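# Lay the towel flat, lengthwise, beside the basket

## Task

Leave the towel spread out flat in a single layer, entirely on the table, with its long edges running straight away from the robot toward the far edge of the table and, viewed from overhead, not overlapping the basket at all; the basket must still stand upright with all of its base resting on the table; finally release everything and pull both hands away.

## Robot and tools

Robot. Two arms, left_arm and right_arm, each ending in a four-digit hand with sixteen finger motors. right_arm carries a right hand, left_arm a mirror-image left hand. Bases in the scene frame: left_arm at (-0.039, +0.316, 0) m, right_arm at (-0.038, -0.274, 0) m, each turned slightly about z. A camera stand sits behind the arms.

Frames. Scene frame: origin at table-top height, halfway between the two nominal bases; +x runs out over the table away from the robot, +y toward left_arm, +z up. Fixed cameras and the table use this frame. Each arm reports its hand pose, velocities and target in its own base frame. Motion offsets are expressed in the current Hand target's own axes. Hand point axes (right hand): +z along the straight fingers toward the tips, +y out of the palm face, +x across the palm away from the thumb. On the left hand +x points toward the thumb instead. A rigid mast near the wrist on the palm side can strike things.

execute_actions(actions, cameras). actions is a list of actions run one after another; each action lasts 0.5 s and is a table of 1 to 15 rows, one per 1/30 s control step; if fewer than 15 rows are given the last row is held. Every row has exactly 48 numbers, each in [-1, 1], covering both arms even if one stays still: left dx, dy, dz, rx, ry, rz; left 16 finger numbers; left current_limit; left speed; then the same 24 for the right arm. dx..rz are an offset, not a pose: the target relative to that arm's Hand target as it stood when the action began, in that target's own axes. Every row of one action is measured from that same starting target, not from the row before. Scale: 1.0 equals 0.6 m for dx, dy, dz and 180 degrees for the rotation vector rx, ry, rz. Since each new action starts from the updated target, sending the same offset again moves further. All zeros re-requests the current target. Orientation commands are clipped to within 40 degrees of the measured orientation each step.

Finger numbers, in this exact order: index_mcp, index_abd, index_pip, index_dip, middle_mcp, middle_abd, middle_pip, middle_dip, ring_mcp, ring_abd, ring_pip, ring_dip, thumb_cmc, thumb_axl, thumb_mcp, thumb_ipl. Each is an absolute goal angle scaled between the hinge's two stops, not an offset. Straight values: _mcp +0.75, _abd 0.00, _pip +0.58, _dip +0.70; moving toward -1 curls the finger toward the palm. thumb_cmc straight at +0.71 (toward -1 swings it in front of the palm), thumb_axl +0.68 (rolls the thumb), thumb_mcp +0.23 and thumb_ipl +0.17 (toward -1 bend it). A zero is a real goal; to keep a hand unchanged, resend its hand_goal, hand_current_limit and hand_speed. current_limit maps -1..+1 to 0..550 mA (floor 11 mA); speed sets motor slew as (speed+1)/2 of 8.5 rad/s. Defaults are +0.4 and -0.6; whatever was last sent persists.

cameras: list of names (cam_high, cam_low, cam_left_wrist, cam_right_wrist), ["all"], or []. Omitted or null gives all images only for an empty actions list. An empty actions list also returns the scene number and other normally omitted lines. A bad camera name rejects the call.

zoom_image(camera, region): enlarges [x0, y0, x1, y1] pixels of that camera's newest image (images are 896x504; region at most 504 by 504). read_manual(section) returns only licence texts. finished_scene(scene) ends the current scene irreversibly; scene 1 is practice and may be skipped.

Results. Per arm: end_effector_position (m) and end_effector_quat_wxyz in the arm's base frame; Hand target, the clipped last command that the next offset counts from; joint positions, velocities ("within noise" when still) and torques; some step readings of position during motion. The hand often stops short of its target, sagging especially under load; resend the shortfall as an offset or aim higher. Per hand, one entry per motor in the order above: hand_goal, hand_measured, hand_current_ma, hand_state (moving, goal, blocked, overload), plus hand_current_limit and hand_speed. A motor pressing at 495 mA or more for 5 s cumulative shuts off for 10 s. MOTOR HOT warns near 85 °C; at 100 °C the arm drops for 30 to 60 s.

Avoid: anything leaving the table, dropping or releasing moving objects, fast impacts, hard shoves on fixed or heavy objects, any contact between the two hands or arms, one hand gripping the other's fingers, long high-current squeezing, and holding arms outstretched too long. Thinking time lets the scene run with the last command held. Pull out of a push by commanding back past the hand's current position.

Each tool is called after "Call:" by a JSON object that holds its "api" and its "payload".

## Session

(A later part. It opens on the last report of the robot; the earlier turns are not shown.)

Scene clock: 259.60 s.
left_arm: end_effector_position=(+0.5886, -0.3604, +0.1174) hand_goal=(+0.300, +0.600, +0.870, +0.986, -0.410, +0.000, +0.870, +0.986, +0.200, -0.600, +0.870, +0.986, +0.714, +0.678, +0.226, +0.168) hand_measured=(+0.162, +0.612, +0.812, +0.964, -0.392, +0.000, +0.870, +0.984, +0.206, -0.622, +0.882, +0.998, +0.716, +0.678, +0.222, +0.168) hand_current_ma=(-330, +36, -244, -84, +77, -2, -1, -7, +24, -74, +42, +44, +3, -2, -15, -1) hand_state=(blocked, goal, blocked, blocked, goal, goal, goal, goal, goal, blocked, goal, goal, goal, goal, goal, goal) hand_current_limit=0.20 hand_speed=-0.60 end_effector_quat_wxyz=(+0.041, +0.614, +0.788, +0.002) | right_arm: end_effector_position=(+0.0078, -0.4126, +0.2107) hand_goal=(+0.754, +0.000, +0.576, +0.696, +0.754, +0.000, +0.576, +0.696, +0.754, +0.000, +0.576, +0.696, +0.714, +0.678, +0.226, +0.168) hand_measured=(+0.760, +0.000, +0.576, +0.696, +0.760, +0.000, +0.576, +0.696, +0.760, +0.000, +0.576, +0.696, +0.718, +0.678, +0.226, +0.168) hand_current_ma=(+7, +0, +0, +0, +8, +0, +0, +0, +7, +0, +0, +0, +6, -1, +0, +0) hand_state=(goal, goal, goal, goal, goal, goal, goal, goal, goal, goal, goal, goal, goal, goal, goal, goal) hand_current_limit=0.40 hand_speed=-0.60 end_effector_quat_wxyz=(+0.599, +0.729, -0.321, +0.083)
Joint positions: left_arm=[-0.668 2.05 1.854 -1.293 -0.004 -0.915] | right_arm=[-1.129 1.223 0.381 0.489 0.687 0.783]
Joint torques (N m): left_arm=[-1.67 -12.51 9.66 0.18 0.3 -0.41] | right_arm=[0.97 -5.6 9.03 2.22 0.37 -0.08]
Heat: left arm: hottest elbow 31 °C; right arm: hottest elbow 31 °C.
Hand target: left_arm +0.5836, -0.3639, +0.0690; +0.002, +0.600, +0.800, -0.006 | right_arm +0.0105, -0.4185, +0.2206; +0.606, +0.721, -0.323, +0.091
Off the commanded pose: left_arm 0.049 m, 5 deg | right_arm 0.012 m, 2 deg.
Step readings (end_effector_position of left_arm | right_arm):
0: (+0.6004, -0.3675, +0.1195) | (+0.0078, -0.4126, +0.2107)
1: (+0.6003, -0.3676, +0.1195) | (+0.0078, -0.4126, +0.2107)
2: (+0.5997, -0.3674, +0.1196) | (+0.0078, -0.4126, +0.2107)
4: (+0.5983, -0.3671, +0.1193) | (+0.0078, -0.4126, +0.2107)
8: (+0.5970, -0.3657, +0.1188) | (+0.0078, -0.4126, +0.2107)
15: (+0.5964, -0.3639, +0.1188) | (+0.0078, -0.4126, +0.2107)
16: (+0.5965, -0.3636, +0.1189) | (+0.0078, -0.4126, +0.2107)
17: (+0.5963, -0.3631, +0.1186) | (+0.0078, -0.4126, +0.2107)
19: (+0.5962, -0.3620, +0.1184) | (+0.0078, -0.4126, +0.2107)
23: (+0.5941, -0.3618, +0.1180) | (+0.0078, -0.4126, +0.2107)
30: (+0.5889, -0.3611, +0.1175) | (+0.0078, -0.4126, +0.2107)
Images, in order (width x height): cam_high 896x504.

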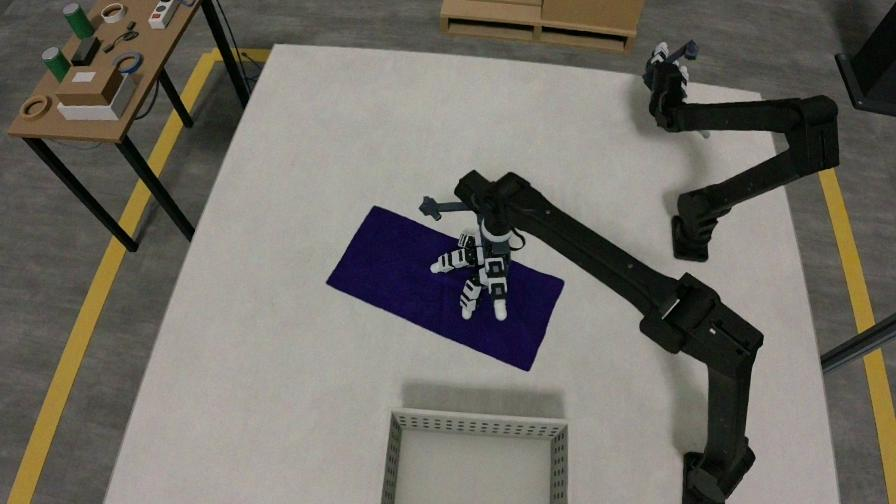

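Call:
{"api": "execute_actions", "payload": {"actions": [[[0.0026,-0.0061,0,0,0,-0.0486,0.3,0.6,0.869,0.986,-0.41,0,0.869,0.986,0.2,-0.6,0.869,0.986,0.714,0.678,0.226,0.168,0.2,-0.6,0,0,0,0,0,0,0.754,0,0.576,0.696,0.754,0,0.576,0.696,0.754,0,0.576,0.696,0.714,0.678,0.226,0.168,0.4,-0.6]],[[0.0026,-0.0061,0,0,0,-0.0486,0.3,0.6,0.869,0.986,-0.41,0,0.869,0.986,0.2,-0.6,0.869,0.986,0.714,0.678,0.226,0.168,0.2,-0.6,0,0,0,0,0,0,0.754,0,0.576,0.696,0.754,0,0.576,0.696,0.754,0,0.576,0.696,0.714,0.678,0.226,0.168,0.4,-0.6]]], "cameras": ["cam_high"]}}

Call:
{"api": "zoom_image", "payload": {"camera": "cam_high", "region": [320, 170, 580, 390]}}

Call:
{"api": "zoom_image", "payload": {"camera": "cam_high", "region": [60, 30, 340, 250]}}

Call:
{"api": "zoom_image", "payload": {"camera": "cam_high", "region": [0, 284, 280, 504]}}

Scene clock: 272.57 s.
left_arm: end_effector_position=(+0.5819, -0.3578, +0.1166) hand_goal=(+0.300, +0.600, +0.870, +0.986, -0.410, +0.000, +0.870, +0.986, +0.200, -0.600, +0.870, +0.986, +0.714, +0.678, +0.226, +0.168) hand_measured=(+0.158, +0.612, +0.812, +0.964, -0.392, +0.000, +0.870, +0.984, +0.208, -0.622, +0.882, +0.998, +0.716, +0.678, +0.222, +0.168) hand_current_ma=(-330, +38, -244, -84, +77, -2, -1, -7, +35, -77, +46, +45, +3, -2, -15, -1) hand_state=(blocked, goal, blocked, blocked, goal, goal, goal, goal, goal, blocked, goal, goal, goal, goal, goal, goal) hand_current_limit=0.20 hand_speed=-0.60 end_effector_quat_wxyz=(+0.039, +0.486, +0.873, -0.003) | right_arm: end_effector_position=(+0.0078, -0.4126, +0.2107) hand_goal=(+0.754, +0.000, +0.576, +0.696, +0.754, +0.000, +0.576, +0.696, +0.754, +0.000, +0.576, +0.696, +0.714, +0.678, +0.226, +0.168) hand_measured=(+0.760, +0.000, +0.576, +0.696, +0.760, +0.000, +0.576, +0.696, +0.760, +0.000, +0.576, +0.696, +0.718, +0.678, +0.226, +0.168) hand_current_ma=(+7, +0, +0, +0, +8, +0, +0, +0, +7, +0, +0, +0, +6, -1, +0, +0) hand_state=(goal, goal, goal, goal, goal, goal, goal, goal, goal, goal, goal, goal, goal, goal, goal, goal) hand_current_limit=0.40 hand_speed=-0.60 end_effector_quat_wxyz=(+0.599, +0.729, -0.321, +0.083)
Joint positions: left_arm=[-0.681 2.108 1.954 -1.338 -0.007 -1.235] | right_arm=[-1.129 1.223 0.381 0.489 0.687 0.783]
Joint torques (N m): left_arm=[-1.79 -12.86 10.02 0.2 0.43 -0.45] | right_arm=[0.38 -5.71 9.06 2.18 0.35 -0.06]
Heat: left arm: hottest elbow 31 °C; right arm: hottest elbow 31 °C.
Hand target: left_arm +0.5756, -0.3635, +0.0691; +0.001, +0.471, +0.882, -0.006 | right_arm +0.0105, -0.4185, +0.2206; +0.606, +0.721, -0.323, +0.091
Off the commanded pose: left_arm 0.048 m, 5 deg | right_arm 0.012 m, 2 deg.
Step readings (end_effector_position of left_arm | right_arm):
0: (+0.5886, -0.3604, +0.1174) | (+0.0078, -0.4126, +0.2107)
1: (+0.5886, -0.3603, +0.1175) | (+0.0078, -0.4126, +0.2107)
2: (+0.5883, -0.3603, +0.1175) | (+0.0078, -0.4126, +0.2107)
4: (+0.5881, -0.3602, +0.1173) | (+0.0078, -0.4126, +0.2107)
8: (+0.5882, -0.3596, +0.1172) | (+0.0078, -0.4126, +0.2107)
15: (+0.5880, -0.3584, +0.1172) | (+0.0078, -0.4126, +0.2107)
16: (+0.5879, -0.3582, +0.1173) | (+0.0078, -0.4126, +0.2107)
17: (+0.5877, -0.3580, +0.1171) | (+0.0078, -0.4126, +0.2107)
19: (+0.5876, -0.3574, +0.1171) | (+0.0078, -0.4126, +0.2107)
23: (+0.5861, -0.3574, +0.1169) | (+0.0078, -0.4126, +0.2107)
30: (+0.5834, -0.3576, +0.1165) | (+0.0078, -0.4126, +0.2107)
Images, in order (width x height): cam_high 896x504.

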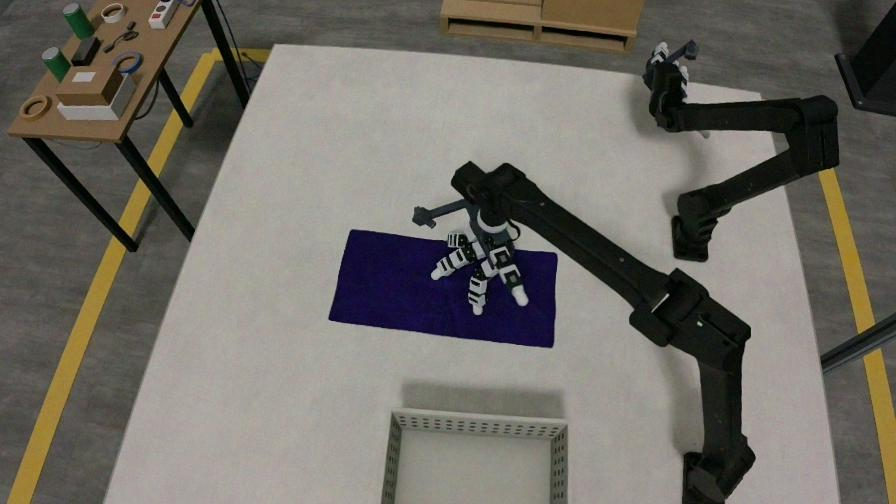

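Scaled by 1.938 from the camera's 896x504 image, which has a finer 1280x720 frame.

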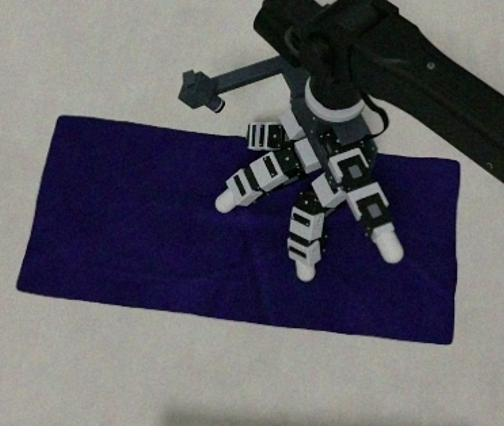

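Scaled by 1.800 from the camera's 896x504 image, which has a finer 1280x720 frame.

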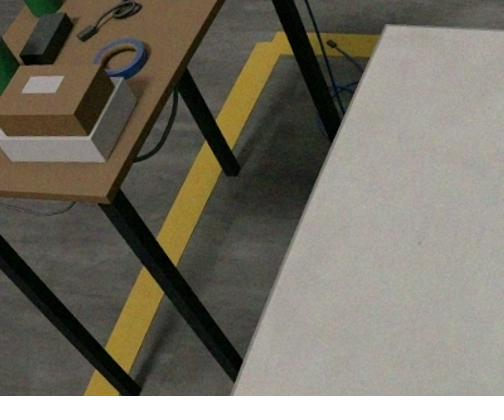

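Scaled by 1.800 from the camera's 896x504 image, which has a finer 1280x720 frame.

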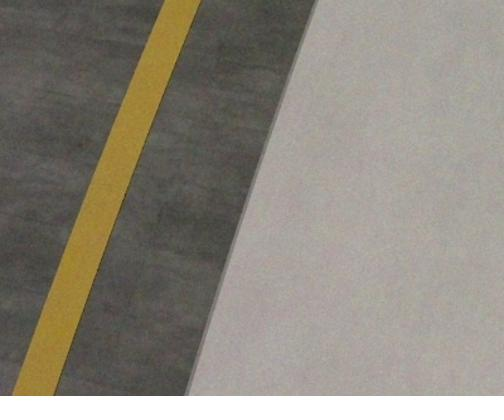

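Call:
{"api": "execute_actions", "payload": {"actions": [[[0.002,0.014,-0.05,0,0,0,0.158,0.612,0.82,0.97,-0.41,0,0.869,0.986,0.19,-0.62,0.88,0.99,0.714,0.678,0.226,0.168,0.2,-0.8,0,0,0,0,0,0,0.754,0,0.576,0.696,0.754,0,0.576,0.696,0.754,0,0.576,0.696,0.714,0.678,0.226,0.168,0.4,-0.6]]], "cameras": ["cam_high"]}}

Call:
{"api": "zoom_image", "payload": {"camera": "cam_high", "region": [320, 170, 580, 390]}}

Scene clock: 288.40 s.
left_arm: end_effector_position=(+0.5780, -0.3575, +0.1186) hand_goal=(+0.158, +0.612, +0.820, +0.970, -0.410, +0.000, +0.870, +0.986, +0.190, -0.620, +0.880, +0.990, +0.714, +0.678, +0.226, +0.168) hand_measured=(+0.160, +0.610, +0.818, +0.968, -0.392, +0.000, +0.870, +0.984, +0.178, -0.642, +0.870, +0.988, +0.716, +0.678, +0.222, +0.168) hand_current_ma=(+7, -7, -7, -8, +77, -2, -1, -7, -48, -73, -35, -4, +3, -2, -15, -1) hand_state=(goal, goal, goal, goal, goal, goal, goal, goal, goal, blocked, goal, goal, goal, goal, goal, goal) hand_current_limit=0.20 hand_speed=-0.80 end_effector_quat_wxyz=(+0.019, +0.480, +0.877, -0.007) | right_arm: end_effector_position=(+0.0078, -0.4126, +0.2107) hand_goal=(+0.754, +0.000, +0.576, +0.696, +0.754, +0.000, +0.576, +0.696, +0.754, +0.000, +0.576, +0.696, +0.714, +0.678, +0.226, +0.168) hand_measured=(+0.760, +0.000, +0.576, +0.696, +0.760, +0.000, +0.576, +0.696, +0.760, +0.000, +0.576, +0.696, +0.718, +0.678, +0.226, +0.168) hand_current_ma=(+7, +0, +0, +0, +8, +0, +0, +0, +7, +0, +0, +0, +6, -1, +0, +0) hand_state=(goal, goal, goal, goal, goal, goal, goal, goal, goal, goal, goal, goal, goal, goal, goal, goal) hand_current_limit=0.40 hand_speed=-0.60 end_effector_quat_wxyz=(+0.599, +0.729, -0.321, +0.083)
Joint positions: left_arm=[-0.681 2.13 2.002 -1.403 0.007 -1.251] | right_arm=[-1.129 1.223 0.381 0.489 0.687 0.783]
Joint torques (N m): left_arm=[-0.56 -15.27 11.3 -0.31 -0.05 -0.17] | right_arm=[0.67 -5.66 9.01 2.22 0.33 -0.05]
Heat: left arm: hottest elbow 31 °C; right arm: hottest elbow 31 °C.
Hand target: left_arm +0.5821, -0.3575, +0.0991; +0.001, +0.471, +0.882, -0.006 | right_arm +0.0105, -0.4185, +0.2206; +0.606, +0.721, -0.323, +0.091
Off the commanded pose: left_arm 0.020 m, 2 deg | right_arm 0.012 m, 2 deg.
Step readings (end_effector_position of left_arm | right_arm):
0: (+0.5819, -0.3577, +0.1166) | (+0.0078, -0.4126, +0.2107)
1: (+0.5819, -0.3578, +0.1169) | (+0.0078, -0.4126, +0.2107)
2: (+0.5814, -0.3578, +0.1176) | (+0.0078, -0.4126, +0.2107)
4: (+0.5799, -0.3578, +0.1173) | (+0.0078, -0.4126, +0.2107)
8: (+0.5786, -0.3578, +0.1180) | (+0.0078, -0.4126, +0.2107)
15: (+0.5781, -0.3574, +0.1184) | (+0.0078, -0.4126, +0.2107)
Images, in order (width x height): cam_high 896x504.

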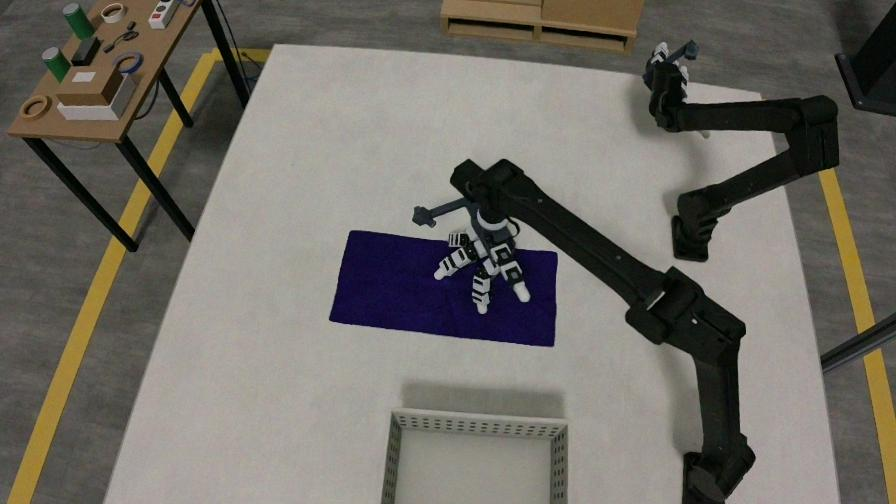

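Scaled by 1.938 from the camera's 896x504 image, which has a finer 1280x720 frame.

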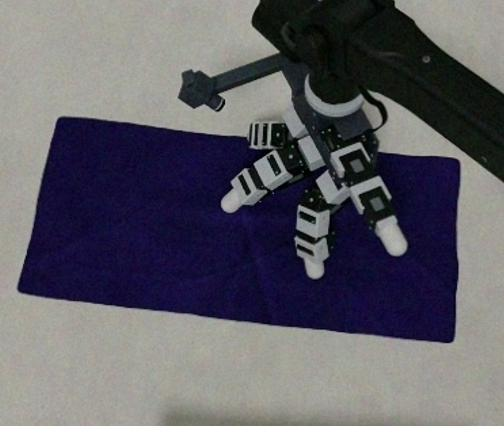

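Call:
{"api": "execute_actions", "payload": {"actions": [[[0,0.008,-0.1,0,0,0,0.1,0.612,0.82,0.97,-0.41,0,0.869,0.986,0.1,-0.62,0.88,0.99,0.714,0.678,0.226,0.168,0.2,-0.8,0,0,0,0,0,0,0.754,0,0.576,0.696,0.754,0,0.576,0.696,0.754,0,0.576,0.696,0.714,0.678,0.226,0.168,0.4,-0.6]],[[0,0,-0.1,0,0,0,0.1,0.612,0.82,0.97,-0.41,0,0.869,0.986,0.1,-0.62,0.88,0.99,0.714,0.678,0.226,0.168,0.2,-0.8,0,0,0,0,0,0,0.754,0,0.576,0.696,0.754,0,0.576,0.696,0.754,0,0.576,0.696,0.714,0.678,0.226,0.168,0.4,-0.6]],[[0,0,-0.1,0,0,0,0.1,0.4,0.82,0.97,-0.41,0,0.869,0.986,0.1,-0.4,0.88,0.99,0.714,0.678,0.226,0.168,0.2,-0.6,0,0,0,0,0,0,0.754,0,0.576,0.696,0.754,0,0.576,0.696,0.754,0,0.576,0.696,0.714,0.678,0.226,0.168,0.4,-0.6]]], "cameras": ["cam_high","cam_low","cam_left_wrist"]}}

Call:
{"api": "zoom_image", "payload": {"camera": "cam_high", "region": [320, 170, 580, 390]}}

Call:
{"api": "zoom_image", "payload": {"camera": "cam_low", "region": [190, 220, 410, 340]}}

Scene clock: 296.10 s.
left_arm: end_effector_position=(+0.5787, -0.3527, +0.2420) hand_goal=(+0.100, +0.400, +0.820, +0.970, -0.410, +0.000, +0.870, +0.986, +0.100, -0.400, +0.880, +0.990, +0.714, +0.678, +0.226, +0.168) hand_measured=(+0.112, +0.402, +0.818, +0.968, -0.392, +0.000, +0.870, +0.984, +0.110, -0.402, +0.878, +0.988, +0.716, +0.678, +0.222, +0.168) hand_current_ma=(+45, +5, -6, -8, +75, -2, -1, -7, +38, -5, -6, -4, +3, -2, -15, -1) hand_state=(goal, goal, goal, goal, goal, goal, goal, goal, goal, goal, goal, goal, goal, goal, goal, goal) hand_current_limit=0.20 hand_speed=-0.60 end_effector_quat_wxyz=(+0.034, +0.478, +0.878, -0.003) | right_arm: end_effector_position=(+0.0078, -0.4126, +0.2107) hand_goal=(+0.754, +0.000, +0.576, +0.696, +0.754, +0.000, +0.576, +0.696, +0.754, +0.000, +0.576, +0.696, +0.714, +0.678, +0.226, +0.168) hand_measured=(+0.760, +0.000, +0.576, +0.696, +0.760, +0.000, +0.576, +0.696, +0.760, +0.000, +0.576, +0.696, +0.718, +0.678, +0.226, +0.168) hand_current_ma=(+7, +0, +0, +0, +8, +0, +0, +0, +7, +0, +0, +0, +6, -1, +0, +0) hand_state=(goal, goal, goal, goal, goal, goal, goal, goal, goal, goal, goal, goal, goal, goal, goal, goal) hand_current_limit=0.40 hand_speed=-0.60 end_effector_quat_wxyz=(+0.599, +0.729, -0.321, +0.083)
Joint positions: left_arm=[-0.678 2.109 2.286 -1.681 -0.005 -1.251] | right_arm=[-1.129 1.223 0.381 0.489 0.687 0.783]
Joint torques (N m): left_arm=[-0.73 -21.19 13.04 0.39 -0.42 0.11] | right_arm=[0.85 -5.42 9.02 2.13 0.36 -0.06]
Heat: left arm: hottest elbow 32 °C; right arm: hottest elbow 31 °C.
Hand target: left_arm +0.5869, -0.3529, +0.2790; +0.001, +0.471, +0.882, -0.006 | right_arm +0.0105, -0.4185, +0.2206; +0.606, +0.721, -0.323, +0.091
Off the commanded pose: left_arm 0.038 m, 4 deg | right_arm 0.012 m, 2 deg.
joint sent to its limit (left arm) — joint 4 (wrist pitch), lower limit. The joint targets are off in orientation, not in position.
Step readings (end_effector_position of left_arm | right_arm):
0: (+0.5780, -0.3574, +0.1183) | (+0.0078, -0.4126, +0.2107)
1: (+0.5780, -0.3575, +0.1187) | (+0.0078, -0.4126, +0.2107)
2: (+0.5771, -0.3571, +0.1209) | (+0.0078, -0.4126, +0.2107)
4: (+0.5744, -0.3546, +0.1250) | (+0.0078, -0.4126, +0.2107)
8: (+0.5710, -0.3512, +0.1370) | (+0.0078, -0.4126, +0.2107)
15: (+0.5744, -0.3523, +0.1533) | (+0.0078, -0.4126, +0.2107)
16: (+0.5743, -0.3522, +0.1543) | (+0.0078, -0.4126, +0.2107)
17: (+0.5733, -0.3514, +0.1573) | (+0.0078, -0.4126, +0.2107)
19: (+0.5718, -0.3502, +0.1642) | (+0.0078, -0.4126, +0.2107)
23: (+0.5732, -0.3514, +0.1867) | (+0.0078, -0.4126, +0.2107)
30: (+0.5764, -0.3539, +0.1999) | (+0.0078, -0.4126, +0.2107)
31: (+0.5759, -0.3536, +0.1999) | (+0.0078, -0.4126, +0.2107)
32: (+0.5760, -0.3532, +0.2001) | (+0.0078, -0.4126, +0.2107)
34: (+0.5766, -0.3526, +0.2017) | (+0.0078, -0.4126, +0.2107)
38: (+0.5769, -0.3518, +0.2107) | (+0.0078, -0.4126, +0.2107)
45: (+0.5779, -0.3522, +0.2356) | (+0.0078, -0.4126, +0.2107)
camera_calibration:
cam_left_wrist: T_world_to_cam=[[-0.0831573, -0.996519, 0.00586829, -0.334118], [-0.696546, 0.0623345, 0.7148, 0.200215], [-0.712677, 0.0553533, -0.699305, 0.724911], [0, 0, 0, 1]] pos_world=[0.628302, -0.385561, 0.365781]
Images, in order (width x height): cam_high 896x504, cam_low 896x504, cam_left_wrist 896x504.

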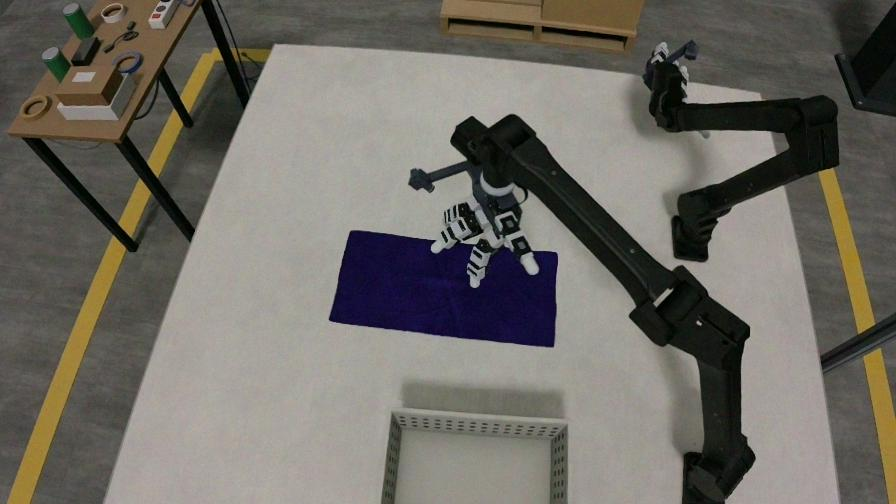

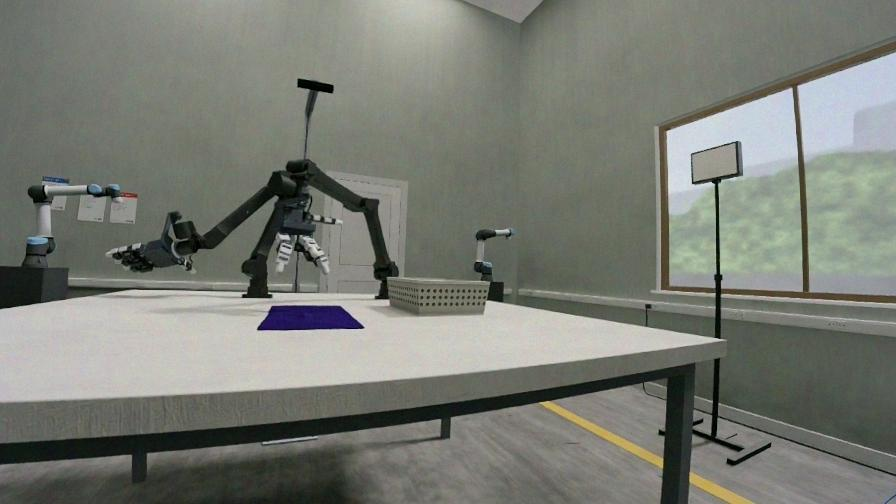

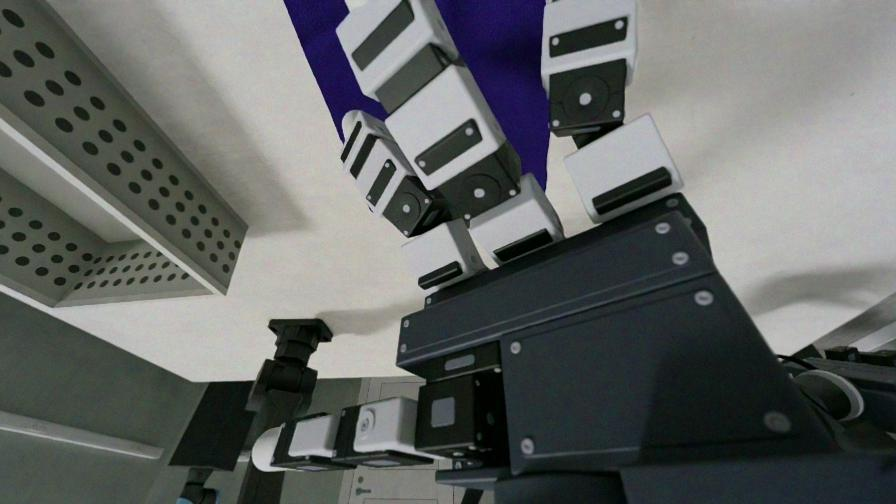

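Scaled by 1.938 from the camera's 896x504 image, which has a finer 1280x720 frame.

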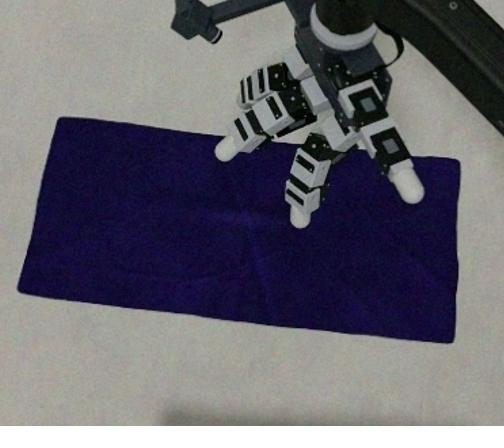

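Scaled by 2.291 from the camera's 896x504 image, which has a finer 1280x720 frame.

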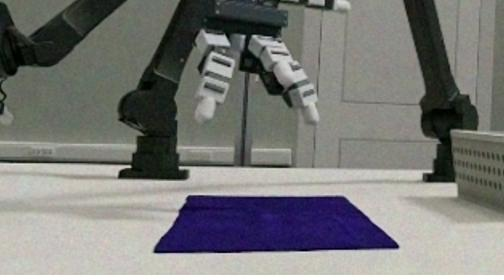

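Call:
{"api": "zoom_image", "payload": {"camera": "cam_low", "region": [250, 290, 380, 340]}}

Call:
{"api": "zoom_image", "payload": {"camera": "cam_high", "region": [440, 240, 570, 360]}}

Scaled by 3.877 from the camera's 896x504 image, which has a finer 1280x720 frame.

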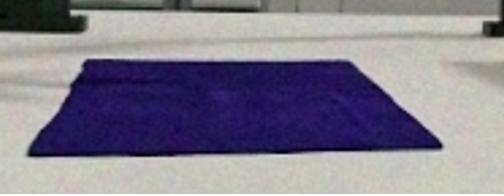

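Scaled by 3.877 from the camera's 896x504 image, which has a finer 1280x720 frame.

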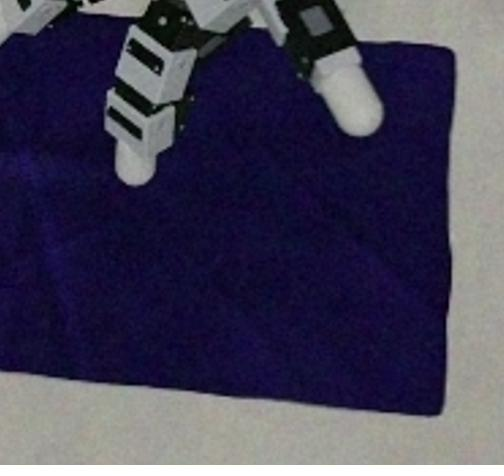

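Call:
{"api": "finished_scene", "payload": {"scene": 2}}

The scene is finished: the task was done.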